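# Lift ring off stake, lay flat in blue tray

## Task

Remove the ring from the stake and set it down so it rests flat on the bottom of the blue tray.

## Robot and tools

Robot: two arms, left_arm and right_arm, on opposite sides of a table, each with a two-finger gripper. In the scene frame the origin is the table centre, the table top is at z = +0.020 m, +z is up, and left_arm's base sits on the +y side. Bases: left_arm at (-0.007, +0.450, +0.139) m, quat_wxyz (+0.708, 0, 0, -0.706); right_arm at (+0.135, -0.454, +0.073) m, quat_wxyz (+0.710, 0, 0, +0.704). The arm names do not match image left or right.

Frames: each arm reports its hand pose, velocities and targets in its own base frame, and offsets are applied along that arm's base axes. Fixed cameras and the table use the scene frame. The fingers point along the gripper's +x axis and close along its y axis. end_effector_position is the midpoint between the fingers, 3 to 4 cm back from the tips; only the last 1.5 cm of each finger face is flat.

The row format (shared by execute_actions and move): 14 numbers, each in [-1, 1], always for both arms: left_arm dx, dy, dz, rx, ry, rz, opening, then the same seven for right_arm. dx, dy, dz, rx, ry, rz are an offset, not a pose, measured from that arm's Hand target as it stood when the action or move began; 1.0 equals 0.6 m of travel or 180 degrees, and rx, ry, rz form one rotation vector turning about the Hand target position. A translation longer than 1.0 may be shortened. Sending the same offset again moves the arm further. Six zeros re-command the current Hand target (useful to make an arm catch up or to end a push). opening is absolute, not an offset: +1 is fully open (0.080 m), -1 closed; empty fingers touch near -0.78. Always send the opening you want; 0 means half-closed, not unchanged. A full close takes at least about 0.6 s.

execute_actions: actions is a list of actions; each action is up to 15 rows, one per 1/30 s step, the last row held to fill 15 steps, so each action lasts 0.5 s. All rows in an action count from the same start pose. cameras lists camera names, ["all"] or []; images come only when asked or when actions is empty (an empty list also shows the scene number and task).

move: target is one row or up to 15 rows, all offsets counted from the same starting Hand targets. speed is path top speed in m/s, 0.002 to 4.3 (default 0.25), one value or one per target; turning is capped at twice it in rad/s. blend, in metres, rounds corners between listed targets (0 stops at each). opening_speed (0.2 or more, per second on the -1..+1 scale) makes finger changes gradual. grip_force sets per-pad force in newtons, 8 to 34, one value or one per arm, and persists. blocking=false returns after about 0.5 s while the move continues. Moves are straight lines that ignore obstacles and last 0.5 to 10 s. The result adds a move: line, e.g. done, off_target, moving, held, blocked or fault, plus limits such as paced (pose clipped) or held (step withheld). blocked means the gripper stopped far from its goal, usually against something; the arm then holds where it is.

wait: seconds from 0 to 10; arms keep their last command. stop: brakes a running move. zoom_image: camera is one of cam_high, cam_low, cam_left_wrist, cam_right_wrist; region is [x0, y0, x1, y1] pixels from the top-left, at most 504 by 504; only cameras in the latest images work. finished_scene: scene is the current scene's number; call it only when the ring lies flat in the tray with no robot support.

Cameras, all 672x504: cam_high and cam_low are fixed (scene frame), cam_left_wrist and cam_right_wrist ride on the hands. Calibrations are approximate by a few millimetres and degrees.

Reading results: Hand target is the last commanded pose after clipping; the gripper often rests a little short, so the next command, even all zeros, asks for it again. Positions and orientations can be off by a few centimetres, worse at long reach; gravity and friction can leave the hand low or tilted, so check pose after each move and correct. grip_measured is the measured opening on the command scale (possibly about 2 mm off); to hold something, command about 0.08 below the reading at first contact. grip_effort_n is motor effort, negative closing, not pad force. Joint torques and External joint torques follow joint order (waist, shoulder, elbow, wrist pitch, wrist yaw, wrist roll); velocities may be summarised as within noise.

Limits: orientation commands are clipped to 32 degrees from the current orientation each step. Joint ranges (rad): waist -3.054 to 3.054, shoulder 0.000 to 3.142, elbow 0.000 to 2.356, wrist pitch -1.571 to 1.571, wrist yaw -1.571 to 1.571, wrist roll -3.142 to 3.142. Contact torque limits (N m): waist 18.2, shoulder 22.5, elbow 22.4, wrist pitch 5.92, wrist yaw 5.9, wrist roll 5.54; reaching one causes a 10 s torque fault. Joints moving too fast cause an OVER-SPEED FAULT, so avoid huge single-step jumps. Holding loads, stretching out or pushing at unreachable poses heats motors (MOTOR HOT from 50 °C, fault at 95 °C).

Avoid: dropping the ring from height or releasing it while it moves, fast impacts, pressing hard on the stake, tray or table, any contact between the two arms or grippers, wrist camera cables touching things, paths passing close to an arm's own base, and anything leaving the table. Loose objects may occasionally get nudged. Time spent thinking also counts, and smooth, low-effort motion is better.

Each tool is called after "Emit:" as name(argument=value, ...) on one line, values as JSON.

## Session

Emit:
execute_actions(actions=[])

Scene clock: 0.00 s.
left_arm: end_effector_position=(+0.3150, -0.1062, +0.0572) grip_measured=+1.000 grip_effort_n=n/a end_effector_quat_wxyz=(+0.953, +0.055, +0.293, +0.051) | right_arm: end_effector_position=(+0.1743, +0.0562, +0.1681) grip_measured=+1.000 grip_effort_n=n/a end_effector_quat_wxyz=(+0.878, +0.455, +0.117, -0.094)
Joint positions: left_arm=[-0.582 1.507 0.463 0.313 -0.595 -0.303 0.08] | right_arm=[1.13 0.366 0.353 -0.673 1.094 1.577 0.08]
Joint velocities: within noise
Joint torques (N m): no reading
External joint torques (N m): no reading
Heat: left arm: hottest wrist pitch 29 °C (+0.0 °C/min); right arm: hottest wrist pitch 27 °C (+0.0 °C/min).
Hand target: left_arm +0.3156, -0.1064, +0.0584; +0.954, +0.054, +0.291, +0.051 | right_arm +0.1743, +0.0561, +0.1694; +0.877, +0.457, +0.116, -0.093
Tool commands: left_gripper/opening=+1.0 right_gripper/opening=+1.0
camera_calibration:
cam_left_wrist: T_world_to_cam=[[0.0829989, -0.986618, -0.140342, -0.113359], [-0.781509, 0.0229417, -0.623472, 0.315119], [0.618349, 0.161426, -0.769146, -0.056421], [0, 0, 0, 1]] pos_world=[0.290565, -0.109963, 0.137163]
cam_right_wrist: T_world_to_cam=[[-0.281975, -0.613535, -0.737608, 0.215652], [-0.431446, 0.767771, -0.47369, 0.14361], [0.856939, 0.184669, -0.481199, 0.00145411], [0, 0, 0, 1]] pos_world=[0.121522, 0.0217814, 0.227793]

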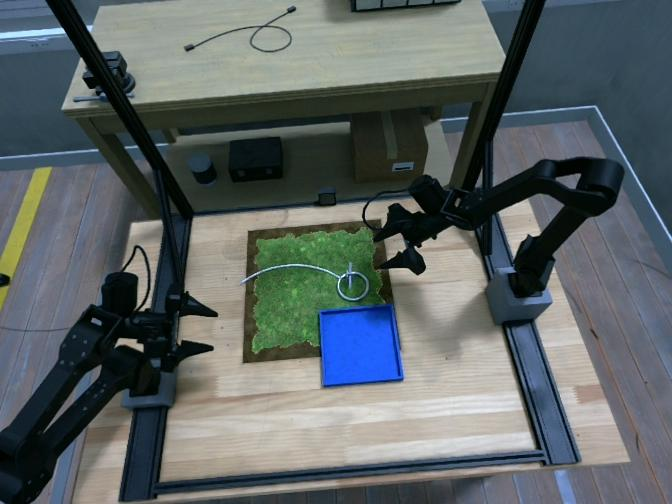

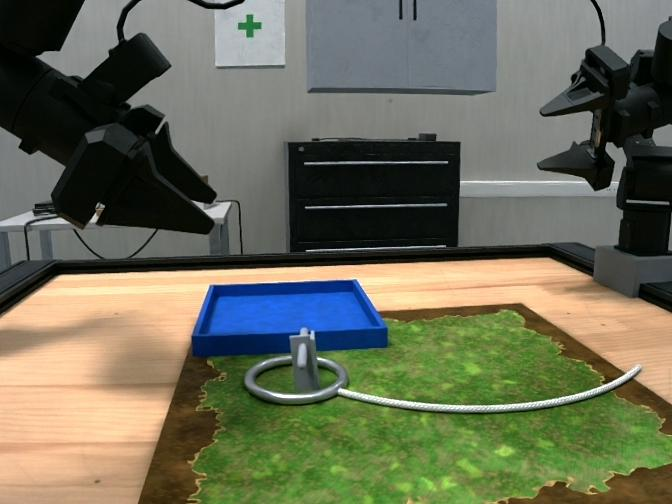

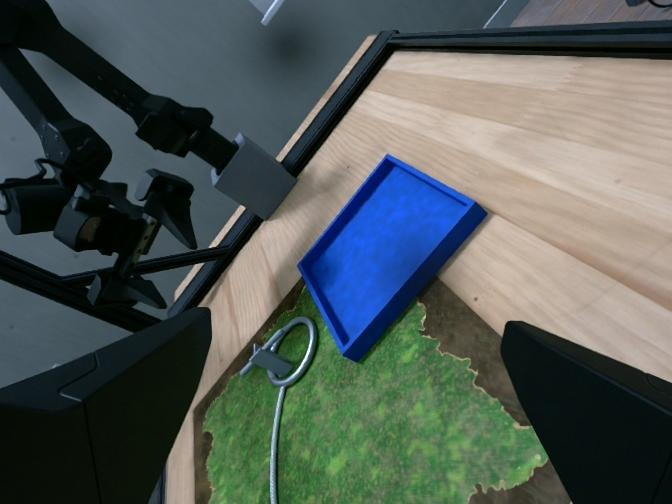

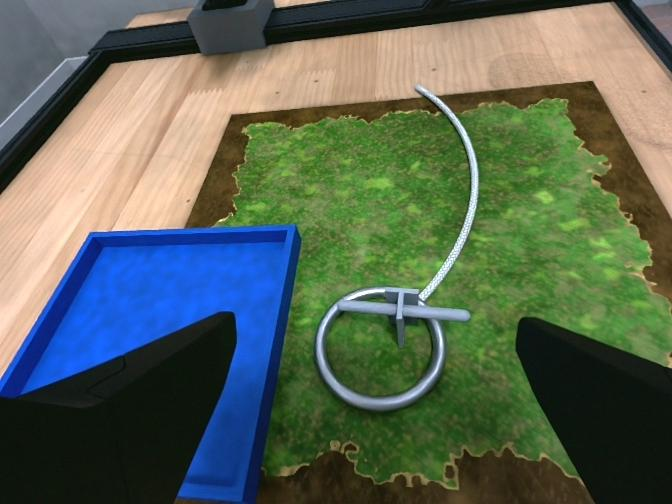

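Emit:
zoom_image(camera="cam_right_wrist", region=[300, 270, 480, 420])

Emit:
zoom_image(camera="cam_low", region=[230, 310, 370, 415])

Emit:
zoom_image(camera="cam_high", region=[320, 250, 400, 310])

Emit:
zoom_image(camera="cam_left_wrist", region=[220, 300, 340, 400])

Scaled by 2.800.

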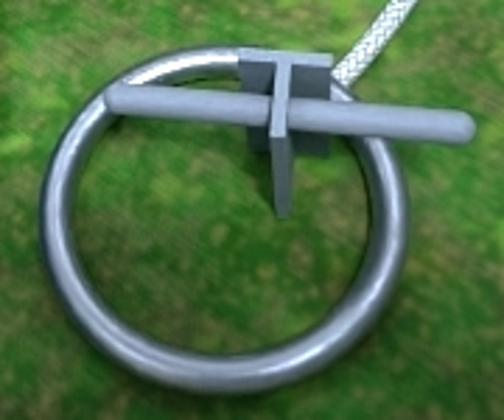

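Scaled by 3.600.

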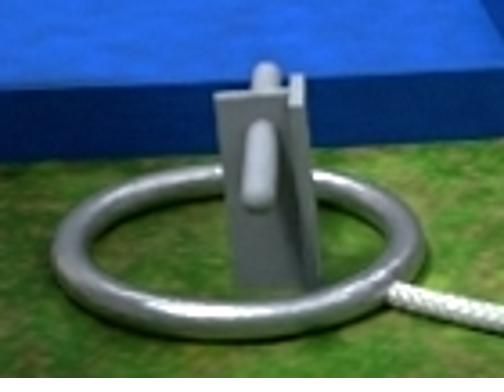

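Scaled by 6.300.

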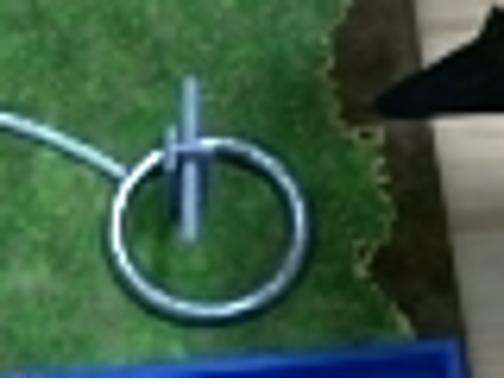

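Scaled by 4.200.

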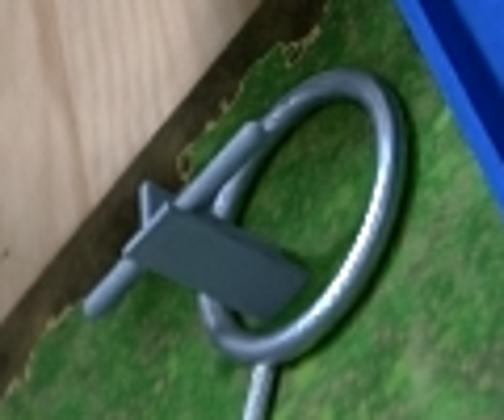

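Emit:
move(target=[0.0865,0.0157,-0.0973,-0.281,0.204,0.4565,-0.2,0,0,0,0,0,0,1], speed=0.45, cameras=["cam_right_wrist","cam_left_wrist"])

Emit:
zoom_image(camera="cam_left_wrist", region=[220, 300, 340, 400])

Scene clock: 38.33 s.
left_arm: end_effector_position=(+0.3658, -0.0962, +0.0028) grip_measured=-0.197 grip_effort_n=-14.2 end_effector_quat_wxyz=(+0.504, -0.500, +0.500, +0.497) | right_arm: end_effector_position=(+0.1743, +0.0562, +0.1681) grip_measured=+1.000 grip_effort_n=-0.7 end_effector_quat_wxyz=(+0.878, +0.455, +0.117, -0.094)
Joint positions: left_arm=[-0.258 2.089 1.389 -0.864 -0.003 -1.822 0.026] | right_arm=[1.13 0.366 0.353 -0.673 1.094 1.577 0.08]
Joint torques (N m): left_arm=[-0.01 -8.24 6.07 0.31 0.06 -0.19] | right_arm=[0.03 0.4 5.88 0.69 0.45 -0.02]
External joint torques (N m): left_arm=[0.01 0.52 0.98 0.01 0.11 -0.19] | right_arm=[0.03 -0.3 -0.36 -0.47 0.09 0.02]
Heat: left arm: hottest wrist pitch 31 °C (+3.1 °C/min); right arm: hottest wrist pitch 29 °C (+3.1 °C/min).
Hand target: left_arm +0.3675, -0.0970, +0.0001; +0.500, -0.500, +0.500, +0.500 | right_arm +0.1743, +0.0561, +0.1694; +0.877, +0.457, +0.116, -0.093
Off the commanded pose: left_arm 0.003 m, 1 deg | right_arm 0.001 m, 0 deg.
move: done
camera_calibration:
cam_left_wrist: T_world_to_cam=[[0.999939, -0.00176055, -0.0109038, -0.356385], [0.00153382, -0.955515, 0.29494, -0.0624867], [-0.010938, -0.294938, -0.955454, 0.0556318], [0, 0, 0, 1]] pos_world=[0.357068, -0.0439264, 0.0676975]
cam_right_wrist: T_world_to_cam=[[-0.281975, -0.613535, -0.737608, 0.215652], [-0.431446, 0.767771, -0.47369, 0.14361], [0.856939, 0.184669, -0.481199, 0.00145411], [0, 0, 0, 1]] pos_world=[0.121522, 0.0217814, 0.227793]
Images, in order (width x height): cam_left_wrist 672x504, cam_right_wrist 672x504.

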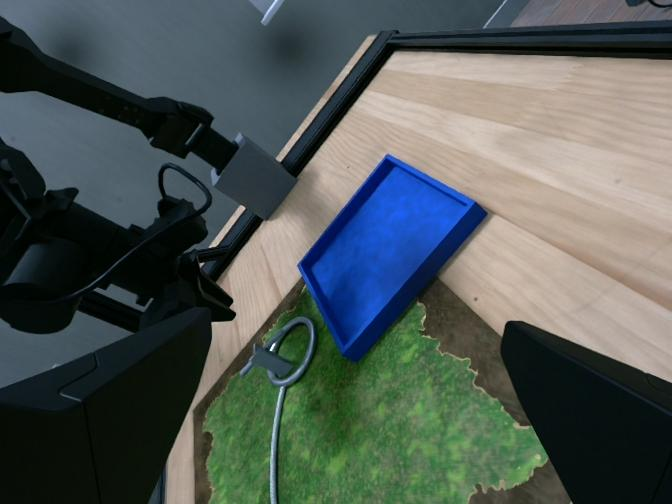

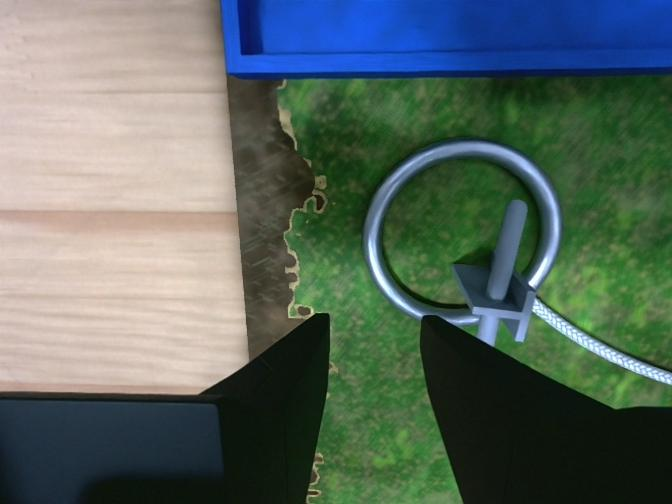

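Scaled by 4.200.

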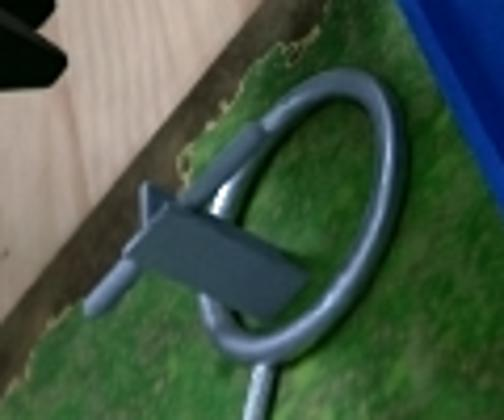

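Emit:
move(target=[0.0078,0.0092,-0.105,0,0,0,-0.33,0,0,0,0,0,0,1], speed=0.2, cameras=["cam_right_wrist","cam_low"])

Emit:
zoom_image(camera="cam_low", region=[230, 290, 370, 415])

Scene clock: 71.27 s.
left_arm: end_effector_position=(+0.3756, -0.0926, -0.0568) grip_measured=-0.327 grip_effort_n=-13.7 end_effector_quat_wxyz=(+0.503, -0.506, +0.495, +0.496) | right_arm: end_effector_position=(+0.1743, +0.0562, +0.1681) grip_measured=+1.000 grip_effort_n=-0.7 end_effector_quat_wxyz=(+0.878, +0.455, +0.117, -0.094)
Joint positions: left_arm=[-0.243 2.228 1.345 -0.671 -0.003 -1.818 0.02] | right_arm=[1.13 0.366 0.353 -0.673 1.094 1.577 0.08]
Joint torques (N m): left_arm=[0.04 -8.85 3.74 0.75 0.05 0.18] | right_arm=[0.01 0.32 5.88 0.69 0.45 -0.03]
External joint torques (N m): left_arm=[0.07 0.27 -0.86 0.43 0.1 0.18] | right_arm=[0.02 -0.41 -0.3 -0.45 0.08 0.01]
Heat: left arm: hottest shoulder 31 °C (+7.1 °C/min); right arm: hottest wrist pitch 30 °C (+2.0 °C/min).
Hand target: left_arm +0.3722, -0.0916, -0.0630; +0.500, -0.500, +0.500, +0.500 | right_arm +0.1743, +0.0561, +0.1694; +0.877, +0.457, +0.116, -0.093
Off the commanded pose: left_arm 0.007 m, 1 deg | right_arm 0.001 m, 0 deg.
move: done
camera_calibration:
cam_right_wrist: T_world_to_cam=[[-0.281975, -0.613535, -0.737608, 0.215652], [-0.431446, 0.767771, -0.47369, 0.14361], [0.856939, 0.184669, -0.481199, 0.00145411], [0, 0, 0, 1]] pos_world=[0.121522, 0.0217814, 0.227793]
Images, in order (width x height): cam_low 672x504, cam_right_wrist 672x504.

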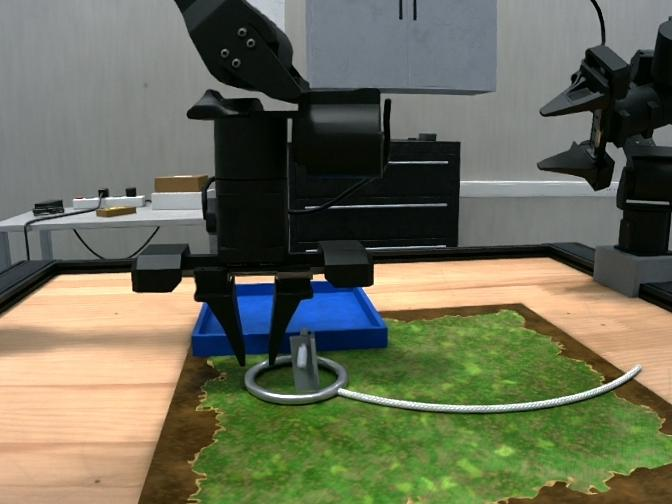

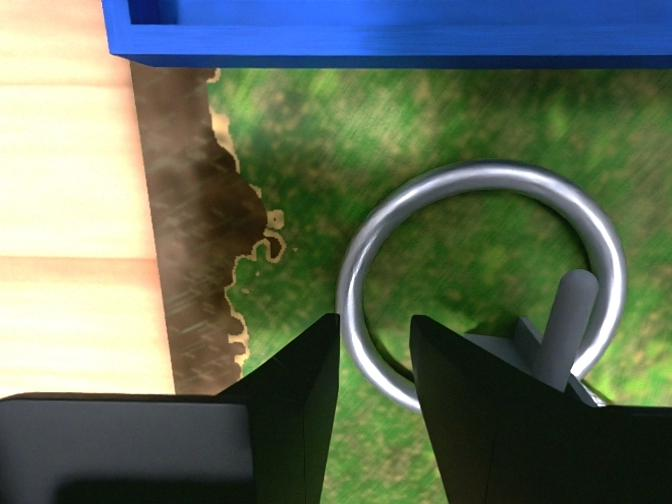

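Scaled by 3.600.

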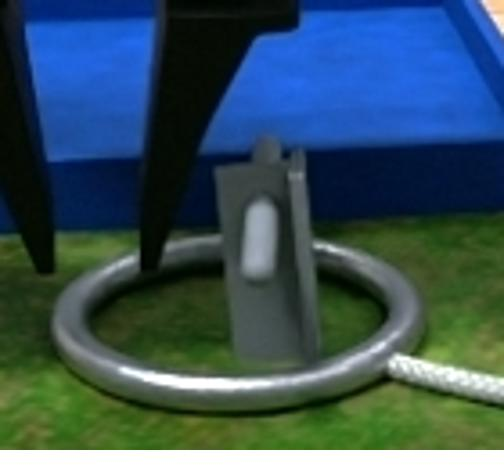

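Emit:
move(target=[-0.0107,0.003,-0.029,0,0,0,-0.33,0,0,0,0,0,0,1], speed=0.08, cameras=["cam_right_wrist","cam_low"])

Emit:
zoom_image(camera="cam_low", region=[230, 290, 370, 415])

Scene clock: 76.27 s.
left_arm: end_effector_position=(+0.3708, -0.0914, -0.0733) grip_measured=-0.327 grip_effort_n=-13.3 end_effector_quat_wxyz=(+0.504, -0.507, +0.494, +0.495) | right_arm: end_effector_position=(+0.1743, +0.0562, +0.1681) grip_measured=+1.000 grip_effort_n=-0.7 end_effector_quat_wxyz=(+0.878, +0.455, +0.117, -0.094)
Joint positions: left_arm=[-0.243 2.25 1.301 -0.601 -0.003 -1.817 0.02] | right_arm=[1.13 0.366 0.353 -0.673 1.094 1.577 0.08]
Joint torques (N m): left_arm=[0.13 -8.69 3.27 0.76 0.05 0.18] | right_arm=[0.01 0.39 5.89 0.7 0.46 -0.03]
External joint torques (N m): left_arm=[0.12 0.36 -1.06 0.47 0.11 0.18] | right_arm=[0.02 -0.32 -0.34 -0.46 0.09 0.01]
Heat: left arm: hottest shoulder 31 °C (+6.1 °C/min); right arm: hottest wrist pitch 30 °C (+2.0 °C/min).
Hand target: left_arm +0.3657, -0.0898, -0.0804; +0.500, -0.500, +0.500, +0.500 | right_arm +0.1743, +0.0561, +0.1694; +0.877, +0.457, +0.116, -0.093
Off the commanded pose: left_arm 0.009 m, 1 deg | right_arm 0.001 m, 0 deg.
move: off_target (left_arm)
camera_calibration:
cam_right_wrist: T_world_to_cam=[[-0.281975, -0.613535, -0.737608, 0.215652], [-0.431446, 0.767771, -0.47369, 0.14361], [0.856939, 0.184669, -0.481199, 0.00145411], [0, 0, 0, 1]] pos_world=[0.121522, 0.0217814, 0.227793]
Images, in order (width x height): cam_low 672x504, cam_right_wrist 672x504.

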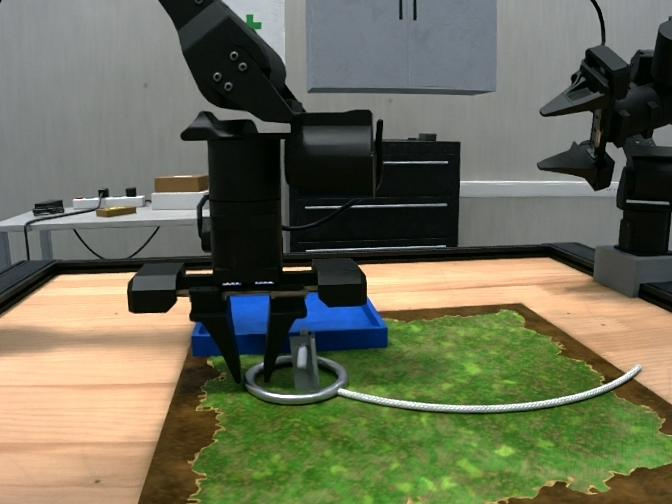

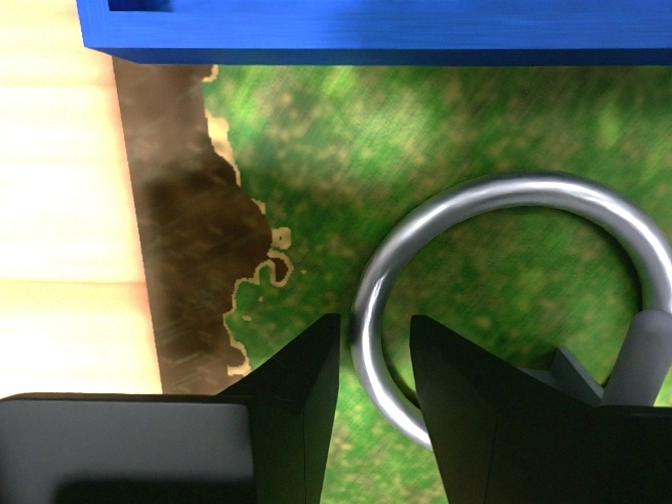

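Scaled by 3.600.

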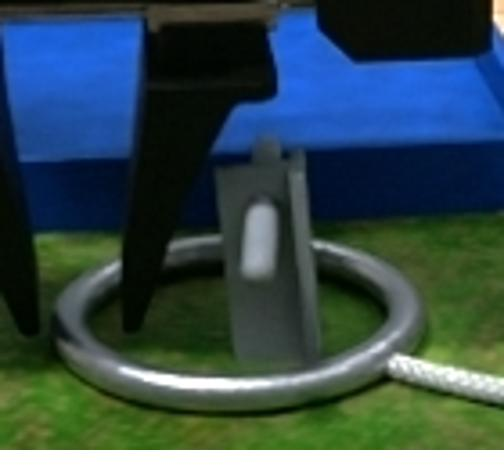

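Emit:
move(target=[0.002,0,-0.003,0,0,0,-0.78,0,0,0,0,0,0,1], speed=0.05, opening_speed=0.6, cameras=["cam_right_wrist","cam_low"])

Emit:
zoom_image(camera="cam_low", region=[230, 290, 370, 415])

Scene clock: 79.80 s.
left_arm: end_effector_position=(+0.3701, -0.0912, -0.0752) grip_measured=-0.632 grip_effort_n=-83.5 end_effector_quat_wxyz=(+0.503, -0.506, +0.495, +0.496) | right_arm: end_effector_position=(+0.1743, +0.0562, +0.1681) grip_measured=+1.000 grip_effort_n=-0.7 end_effector_quat_wxyz=(+0.878, +0.455, +0.117, -0.094)
Joint positions: left_arm=[-0.242 2.255 1.301 -0.6 -0.002 -1.817 0.007] | right_arm=[1.13 0.366 0.353 -0.673 1.094 1.577 0.08]
Joint torques (N m): left_arm=[0.15 -8.35 3.81 0.87 0.01 0.19] | right_arm=[0.01 0.39 5.88 0.69 0.46 -0.02]
External joint torques (N m): left_arm=[0.09 0.69 -0.47 0.6 0.07 0.19] | right_arm=[0.01 -0.34 -0.3 -0.45 0.09 0.02]
Heat: left arm: hottest shoulder 31 °C (+6.0 °C/min); right arm: hottest wrist pitch 30 °C (+2.0 °C/min).
Hand target: left_arm +0.3669, -0.0897, -0.0821; +0.500, -0.500, +0.500, +0.500 | right_arm +0.1743, +0.0561, +0.1694; +0.877, +0.457, +0.116, -0.093
Off the commanded pose: left_arm 0.008 m, 1 deg | right_arm 0.001 m, 0 deg.
move: done
camera_calibration:
cam_right_wrist: T_world_to_cam=[[-0.281975, -0.613535, -0.737608, 0.215652], [-0.431446, 0.767771, -0.47369, 0.14361], [0.856939, 0.184669, -0.481199, 0.00145411], [0, 0, 0, 1]] pos_world=[0.121522, 0.0217814, 0.227793]
Images, in order (width x height): cam_low 672x504, cam_right_wrist 672x504.

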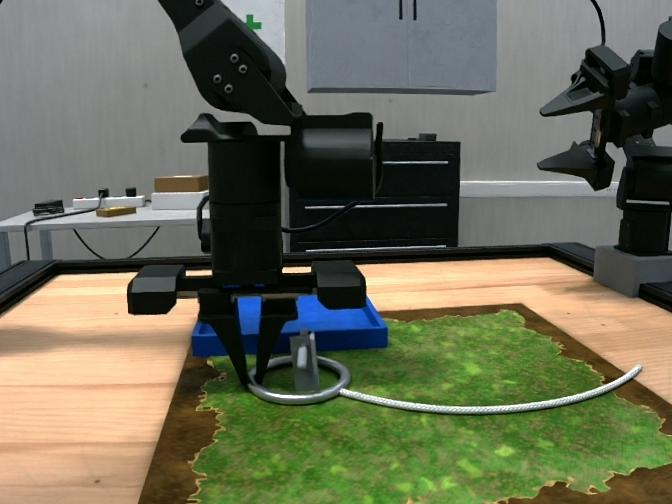

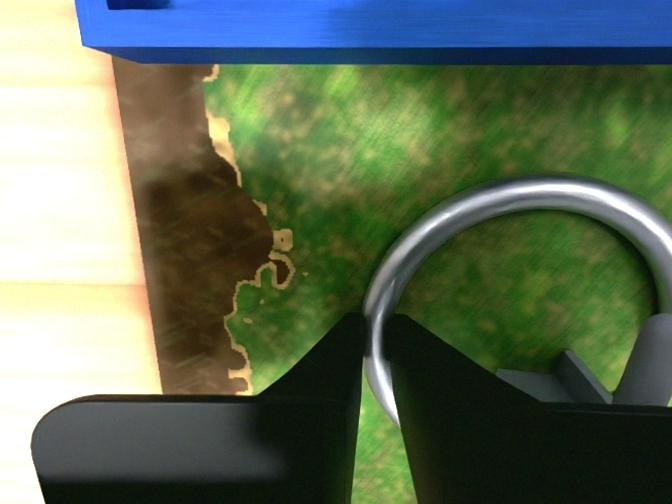

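Scaled by 3.600.

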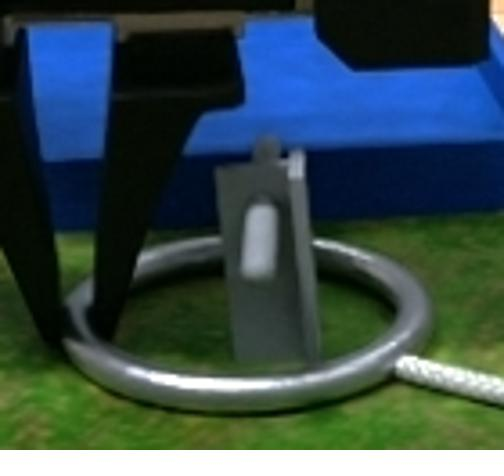

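Emit:
move(target=[0.0085,-0.028,0.061,0.111,0,0,-0.78,0,0,0,0,0,0,1], speed=0.1, cameras=["cam_right_wrist","cam_low","cam_left_wrist"])

Emit:
zoom_image(camera="cam_left_wrist", region=[220, 300, 340, 400])

Emit:
zoom_image(camera="cam_low", region=[230, 290, 370, 415])

Scene clock: 85.70 s.
left_arm: end_effector_position=(+0.3696, -0.1062, -0.0440) grip_measured=-0.632 grip_effort_n=-83.5 end_effector_quat_wxyz=(+0.579, -0.406, +0.410, +0.577) | right_arm: end_effector_position=(+0.1743, +0.0562, +0.1681) grip_measured=+1.000 grip_effort_n=-0.2 end_effector_quat_wxyz=(+0.878, +0.455, +0.117, -0.094)
Joint positions: left_arm=[-0.401 2.307 1.506 -0.908 -0.313 -1.988 0.007] | right_arm=[1.13 0.366 0.353 -0.673 1.094 1.577 0.08]
Joint torques (N m): left_arm=[-0.07 -9.47 5.74 0.02 -0.49 -0.21] | right_arm=[0.02 0.37 5.85 0.69 0.45 -0.02]
External joint torques (N m): left_arm=[-0.13 0.09 1.23 0 -0.24 -0.21] | right_arm=[0.02 -0.34 -0.39 -0.47 0.08 0.02]
Heat: left arm: hottest shoulder 31 °C (+6.0 °C/min); right arm: hottest wrist pitch 30 °C (+2.0 °C/min).
Hand target: left_arm +0.3721, -0.1066, -0.0455; +0.579, -0.406, +0.405, +0.579 | right_arm +0.1743, +0.0561, +0.1694; +0.877, +0.457, +0.116, -0.093
Off the commanded pose: left_arm 0.003 m, 1 deg | right_arm 0.001 m, 0 deg.
move: done
camera_calibration:
cam_left_wrist: T_world_to_cam=[[0.999818, 0.00583088, -0.0181406, -0.360214], [0.00508387, -0.999148, -0.0409557, -0.0789148], [-0.018364, 0.040856, -0.998996, 0.0444895], [0, 0, 0, 1]] pos_world=[0.361367, -0.0785649, 0.0346783]
cam_right_wrist: T_world_to_cam=[[-0.281975, -0.613535, -0.737608, 0.215652], [-0.431446, 0.767771, -0.47369, 0.14361], [0.856939, 0.184669, -0.481199, 0.00145411], [0, 0, 0, 1]] pos_world=[0.121522, 0.0217814, 0.227793]
Images, in order (width x height): cam_low 672x504, cam_left_wrist 672x504, cam_right_wrist 672x504.

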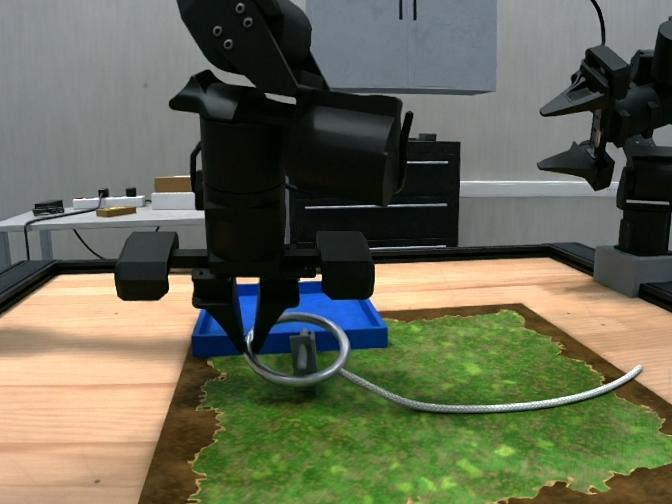

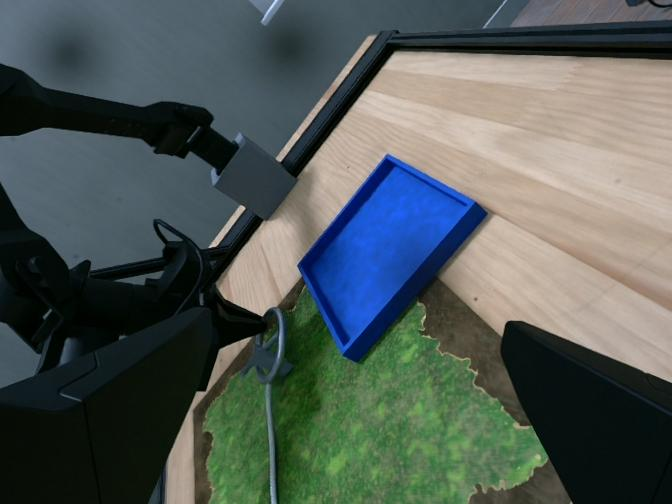

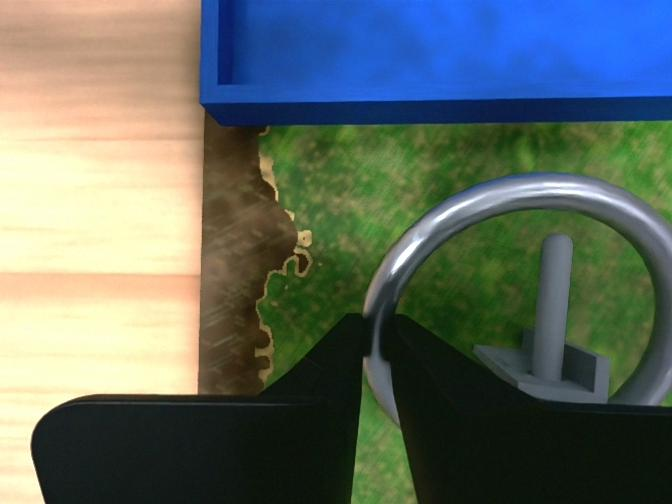

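Scaled by 4.200.

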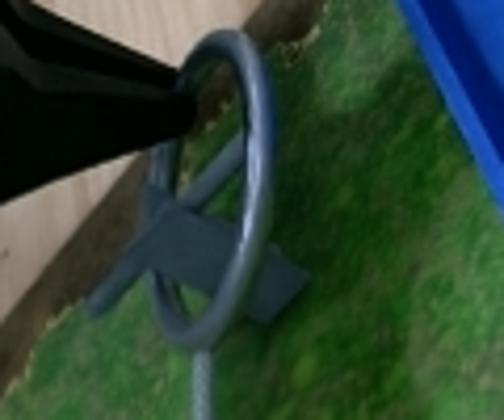

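Scaled by 3.600.

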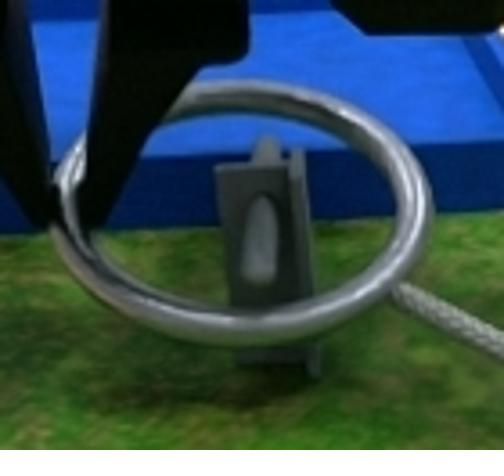

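Emit:
move(target=[0,-0.058,0.003,0,0,0,-0.78,0,0,0,0,0,0,1], speed=0.1, cameras=["cam_right_wrist","cam_low","cam_left_wrist"])

Emit:
zoom_image(camera="cam_left_wrist", region=[200, 290, 320, 390])

Emit:
zoom_image(camera="cam_low", region=[230, 290, 370, 415])

Scene clock: 92.37 s.
left_arm: end_effector_position=(+0.3704, -0.1398, -0.0416) grip_measured=-0.632 grip_effort_n=-83.5 end_effector_quat_wxyz=(+0.581, -0.405, +0.407, +0.577) | right_arm: end_effector_position=(+0.1743, +0.0562, +0.1681) grip_measured=+1.000 grip_effort_n=-0.7 end_effector_quat_wxyz=(+0.878, +0.455, +0.117, -0.094)
Joint positions: left_arm=[-0.477 2.359 1.61 -0.984 -0.309 -2.068 0.007] | right_arm=[1.13 0.366 0.353 -0.673 1.094 1.577 0.08]
Joint torques (N m): left_arm=[-0.18 -9.84 5.87 -0.03 -0.24 -0.19] | right_arm=[0.01 0.38 5.91 0.7 0.45 -0.02]
External joint torques (N m): left_arm=[-0.12 0.12 1.25 -0.01 -0.01 -0.19] | right_arm=[0 -0.32 -0.31 -0.46 0.09 0.01]
Heat: left arm: hottest shoulder 32 °C (+6.1 °C/min); right arm: hottest wrist pitch 30 °C (+1.0 °C/min).
Hand target: left_arm +0.3721, -0.1412, -0.0437; +0.579, -0.406, +0.405, +0.579 | right_arm +0.1743, +0.0561, +0.1694; +0.877, +0.457, +0.116, -0.093
Off the commanded pose: left_arm 0.003 m, 0 deg | right_arm 0.001 m, 0 deg.
move: done
camera_calibration:
cam_left_wrist: T_world_to_cam=[[0.999867, 0.00612272, -0.0150924, -0.360572], [0.00540502, -0.998874, -0.0471436, -0.112735], [-0.0153641, 0.0470557, -0.998774, 0.0479812], [0, 0, 0, 1]] pos_world=[0.361871, -0.112658, 0.0371658]
cam_right_wrist: T_world_to_cam=[[-0.281975, -0.613535, -0.737608, 0.215652], [-0.431446, 0.767771, -0.47369, 0.14361], [0.856939, 0.184669, -0.481199, 0.00145411], [0, 0, 0, 1]] pos_world=[0.121522, 0.0217814, 0.227793]
Images, in order (width x height): cam_low 672x504, cam_left_wrist 672x504, cam_right_wrist 672x504.

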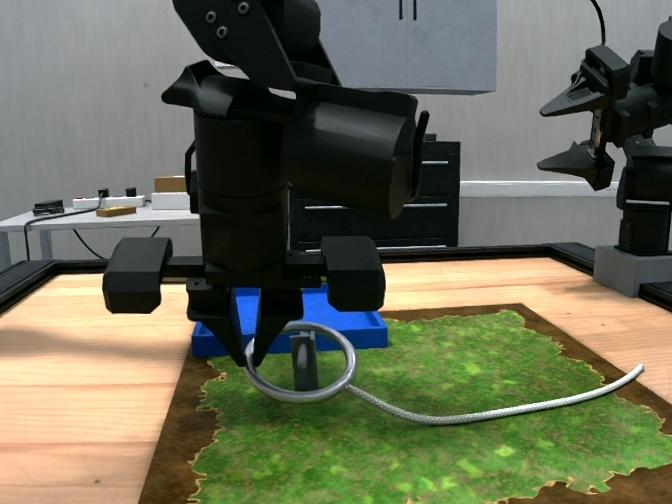

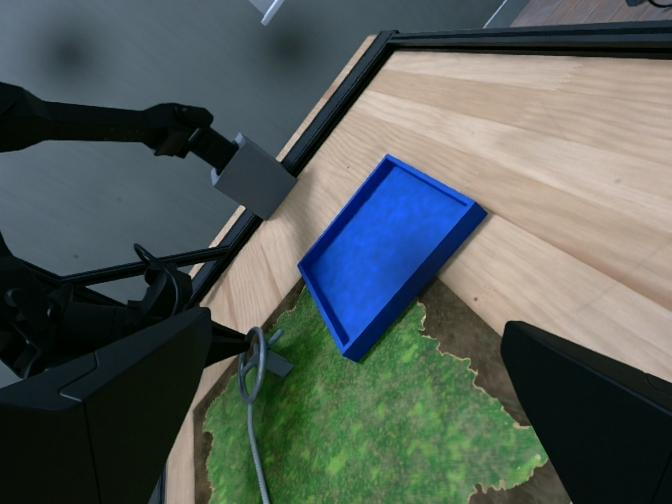

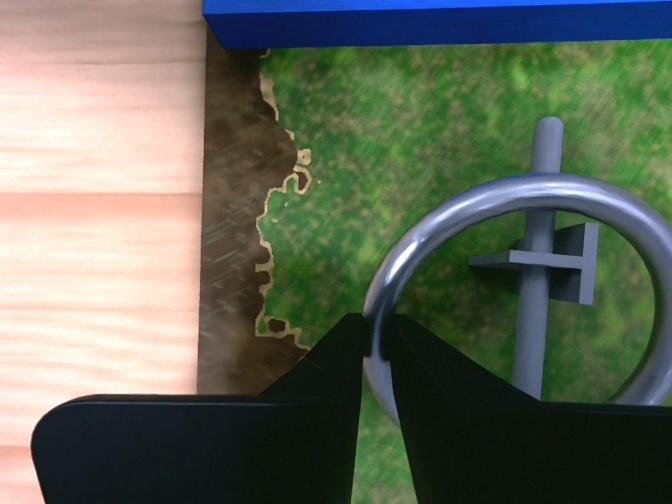

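Scaled by 4.200.

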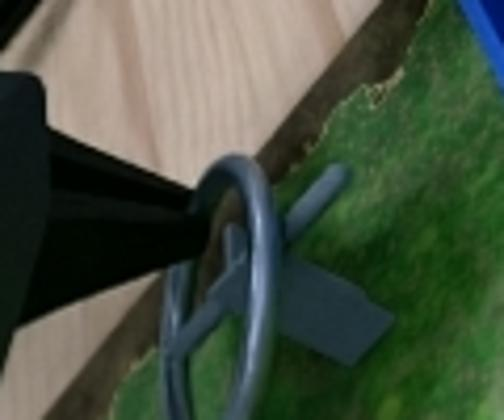

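Scaled by 3.600.

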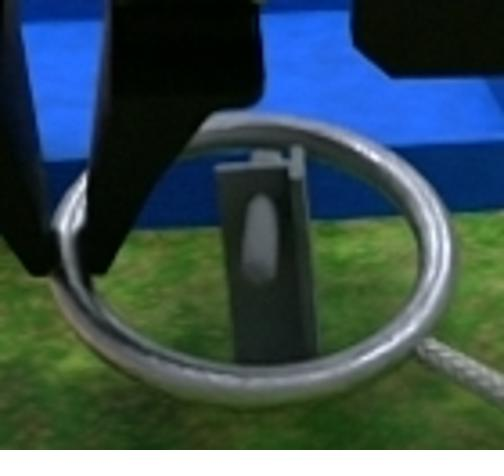

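Emit:
zoom_image(camera="cam_left_wrist", region=[220, 310, 310, 430])

Emit:
zoom_image(camera="cam_low", region=[240, 310, 360, 410])

Scaled by 4.200.

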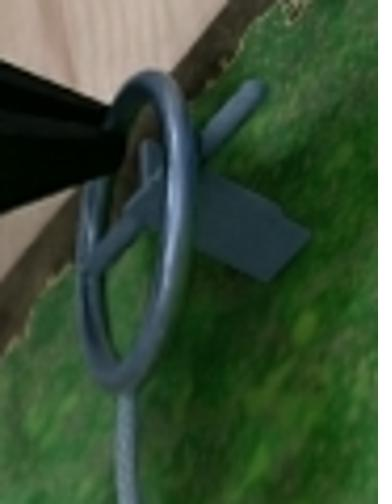

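Scaled by 4.200.

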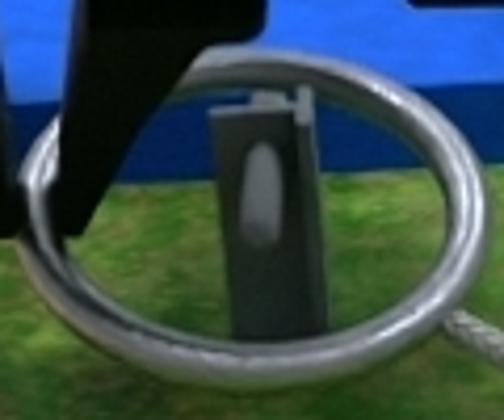

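Emit:
move(target=[[0,-0.01,0,0,0,0,-0.78,0,0,0,0,0,0,1],[0,-0.01,0.13,0,0,0,-0.78,0,0,0,0,0,0,1],[0.005,0.36,0.08,-0.111,0,0,-0.78,0,0,0,0,0,0,1],[0.005,0.36,-0.038,-0.111,0,0,-0.78,0,0,0,0,0,0,1]], speed=[0.08,0.12,0.25,0.12], blend=[0.001,0.02,0.02,0], cameras=["cam_right_wrist","cam_low","cam_left_wrist"])

Emit:
zoom_image(camera="cam_low", region=[180, 230, 420, 370])

Scene clock: 109.53 s.
left_arm: end_effector_position=(+0.3776, +0.0755, -0.0621) grip_measured=-0.632 grip_effort_n=-83.5 end_effector_quat_wxyz=(+0.502, -0.503, +0.495, +0.500) | right_arm: end_effector_position=(+0.1743, +0.0562, +0.1681) grip_measured=+1.000 grip_effort_n=-0.7 end_effector_quat_wxyz=(+0.878, +0.455, +0.117, -0.094)
Joint positions: left_arm=[0.197 2.238 1.337 -0.659 -0.002 -1.38 0.007] | right_arm=[1.13 0.366 0.353 -0.673 1.094 1.577 0.08]
Joint torques (N m): left_arm=[-0.12 -9.37 3.84 0.8 0.01 0.19] | right_arm=[0.03 0.38 5.9 0.7 0.45 -0.02]
External joint torques (N m): left_arm=[-0.05 -0.16 -0.71 0.48 0.06 0.19] | right_arm=[0.04 -0.34 -0.31 -0.45 0.08 0.02]
Heat: left arm: hottest shoulder 35 °C (+7.1 °C/min); right arm: hottest wrist pitch 30 °C (+1.0 °C/min).
Hand target: left_arm +0.3750, +0.0748, -0.0666; +0.500, -0.500, +0.500, +0.500 | right_arm +0.1743, +0.0561, +0.1694; +0.877, +0.457, +0.116, -0.093
Off the commanded pose: left_arm 0.005 m, 1 deg | right_arm 0.001 m, 0 deg.
move: done; blend cut to 0 m at target 1
camera_calibration:
cam_left_wrist: T_world_to_cam=[[0.999905, 0.0116142, -0.00744239, -0.369425], [0.0132841, -0.956108, 0.292714, 0.116268], [-0.0037161, -0.292785, -0.956171, 0.0413885], [0, 0, 0, 1]] pos_world=[0.367999, 0.127573, 0.00279183]
cam_right_wrist: T_world_to_cam=[[-0.281975, -0.613535, -0.737608, 0.215652], [-0.431446, 0.767771, -0.47369, 0.14361], [0.856939, 0.184669, -0.481199, 0.00145411], [0, 0, 0, 1]] pos_world=[0.121522, 0.0217814, 0.227793]
Images, in order (width x height): cam_low 672x504, cam_left_wrist 672x504, cam_right_wrist 672x504.

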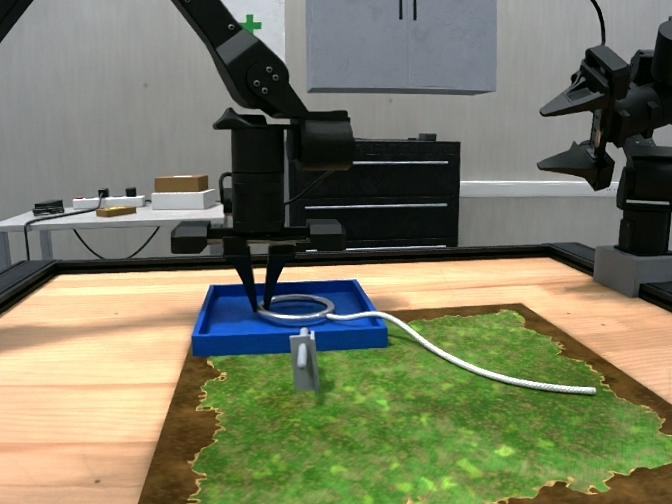

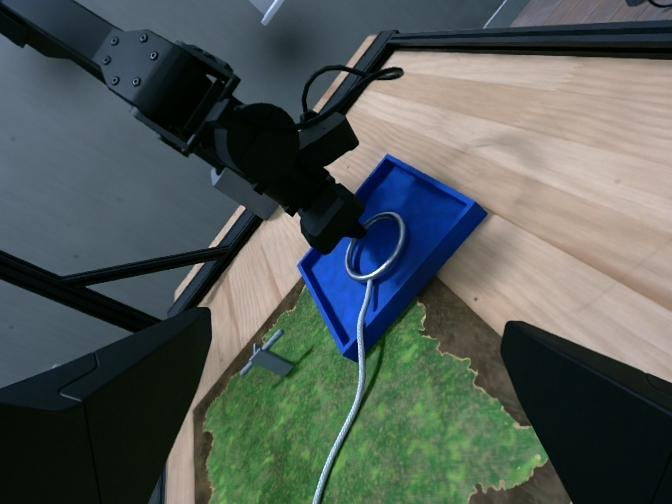

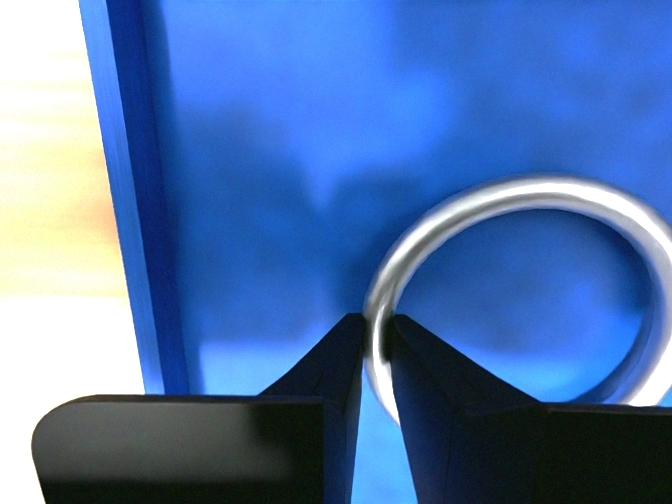

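Scaled by 2.100.

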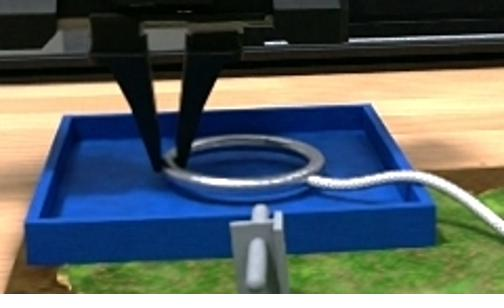

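Emit:
move(target=[[0,0,-0.0105,0,0,0,-0.78,0,0,0,0,0,0,1],[0,0,-0.008,0,0,0,-0.45,0,0,0,0,0,0,1]], speed=0.03, opening_speed=0.5, cameras=["cam_right_wrist","cam_low"])

Emit:
zoom_image(camera="cam_low", region=[180, 230, 420, 370])

Scene clock: 114.30 s.
left_arm: end_effector_position=(+0.3789, +0.0757, -0.0670) grip_measured=-0.454 grip_effort_n=17.4 end_effector_quat_wxyz=(+0.503, -0.504, +0.493, +0.499) | right_arm: end_effector_position=(+0.1743, +0.0562, +0.1681) grip_measured=+1.000 grip_effort_n=-0.7 end_effector_quat_wxyz=(+0.878, +0.455, +0.117, -0.094)
Joint positions: left_arm=[0.197 2.251 1.336 -0.64 -0.002 -1.38 0.015] | right_arm=[1.13 0.366 0.353 -0.673 1.094 1.577 0.08]
Joint torques (N m): left_arm=[-0.02 -9.52 3.66 0.48 0.01 0.19] | right_arm=[0.02 0.38 5.89 0.7 0.46 -0.03]
External joint torques (N m): left_arm=[-0.02 -0.34 -0.79 0.18 0.07 0.19] | right_arm=[0.02 -0.33 -0.36 -0.47 0.09 0.01]
Heat: left arm: hottest shoulder 35 °C (+6.1 °C/min); right arm: hottest elbow 30 °C (+2.0 °C/min).
Hand target: left_arm +0.3751, +0.0748, -0.0714; +0.500, -0.500, +0.500, +0.500 | right_arm +0.1743, +0.0561, +0.1694; +0.877, +0.457, +0.116, -0.093
Off the commanded pose: left_arm 0.006 m, 1 deg | right_arm 0.001 m, 0 deg.
move: done
camera_calibration:
cam_right_wrist: T_world_to_cam=[[-0.281975, -0.613535, -0.737608, 0.215652], [-0.431446, 0.767771, -0.47369, 0.14361], [0.856939, 0.184669, -0.481199, 0.00145411], [0, 0, 0, 1]] pos_world=[0.121522, 0.0217814, 0.227793]
Images, in order (width x height): cam_low 672x504, cam_right_wrist 672x504.

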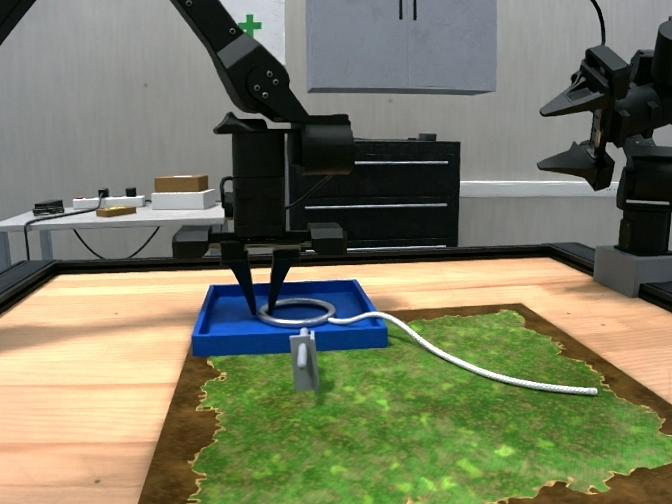

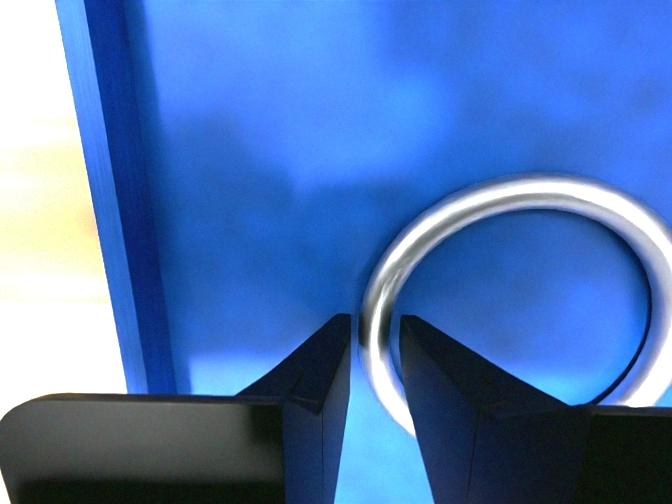

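Scaled by 2.100.

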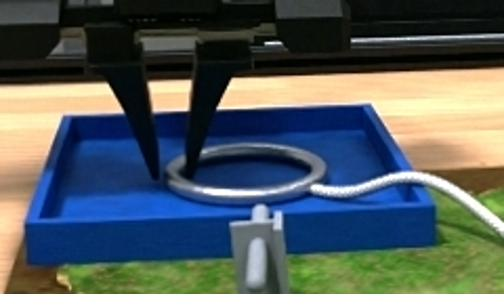

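Emit:
move(target=[[-0.002,0,0,0,0,0,-0.38,0,0,0,0,0,0,1],[-0.002,0,0.11,0,0,0,-0.38,0,0,0,0,0,0,1]], speed=0.15, cameras=["cam_right_wrist","cam_low"])

Emit:
zoom_image(camera="cam_low", region=[180, 230, 420, 370])

Scene clock: 117.30 s.
left_arm: end_effector_position=(+0.3700, +0.0740, -0.0117) grip_measured=-0.383 grip_effort_n=17.4 end_effector_quat_wxyz=(+0.494, -0.497, +0.504, +0.505) | right_arm: end_effector_position=(+0.1743, +0.0562, +0.1681) grip_measured=+1.000 grip_effort_n=-0.7 end_effector_quat_wxyz=(+0.878, +0.455, +0.117, -0.094)
Joint positions: left_arm=[0.197 2.129 1.389 -0.849 -0.002 -1.38 0.018] | right_arm=[1.13 0.366 0.353 -0.673 1.094 1.577 0.08]
Joint torques (N m): left_arm=[0 -11.56 5.65 0.32 0.01 0.18] | right_arm=[0.01 0.38 5.87 0.69 0.45 -0.02]
External joint torques (N m): left_arm=[-0.03 -2.64 0.73 0.06 0.07 0.18] | right_arm=[0.02 -0.35 -0.32 -0.45 0.08 0.02]
Heat: left arm: hottest shoulder 35 °C (+5.1 °C/min); right arm: hottest elbow 30 °C (+2.0 °C/min).
Hand target: left_arm +0.3738, +0.0748, -0.0054; +0.500, -0.500, +0.500, +0.500 | right_arm +0.1743, +0.0561, +0.1694; +0.877, +0.457, +0.116, -0.093
Off the commanded pose: left_arm 0.007 m, 1 deg | right_arm 0.001 m, 0 deg.
move: done
camera_calibration:
cam_right_wrist: T_world_to_cam=[[-0.281975, -0.613535, -0.737608, 0.215652], [-0.431446, 0.767771, -0.47369, 0.14361], [0.856939, 0.184669, -0.481199, 0.00145411], [0, 0, 0, 1]] pos_world=[0.121522, 0.0217814, 0.227793]
Images, in order (width x height): cam_low 672x504, cam_right_wrist 672x504.

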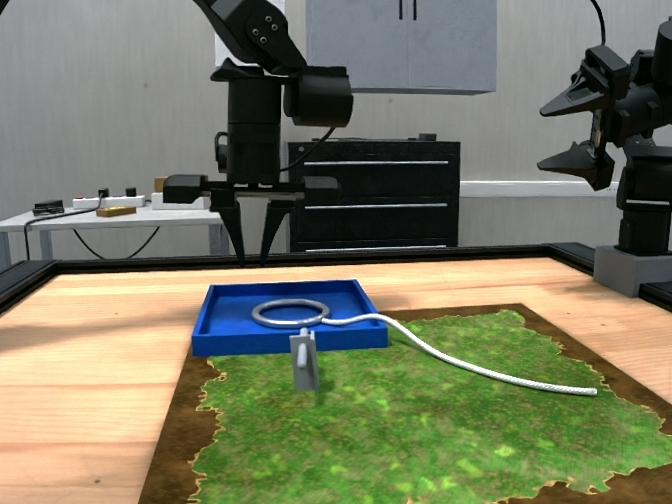

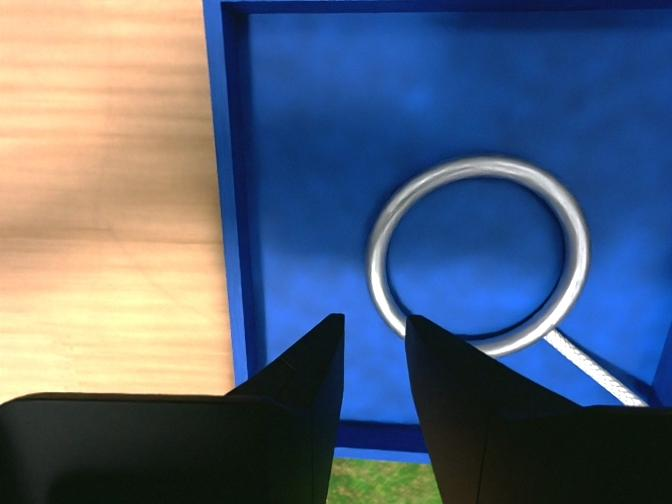

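Scaled by 2.100.

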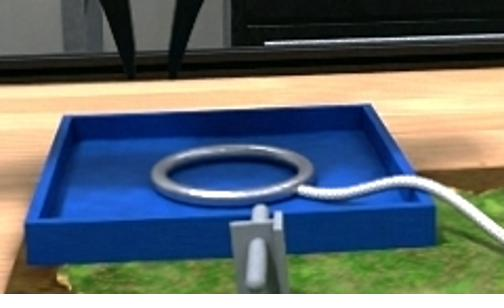

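Emit:
zoom_image(camera="cam_right_wrist", region=[350, 140, 650, 400])

Scaled by 1.680.

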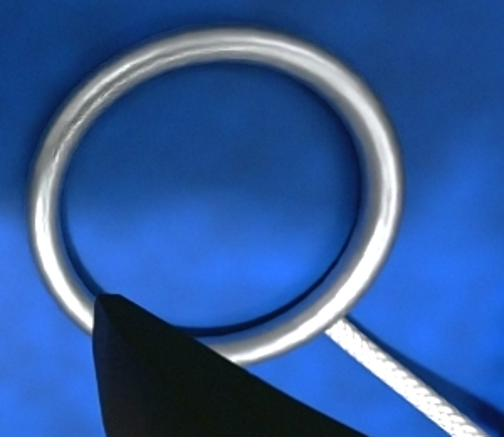

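Emit:
finished_scene(scene=2)

The scene is finished: the task was done.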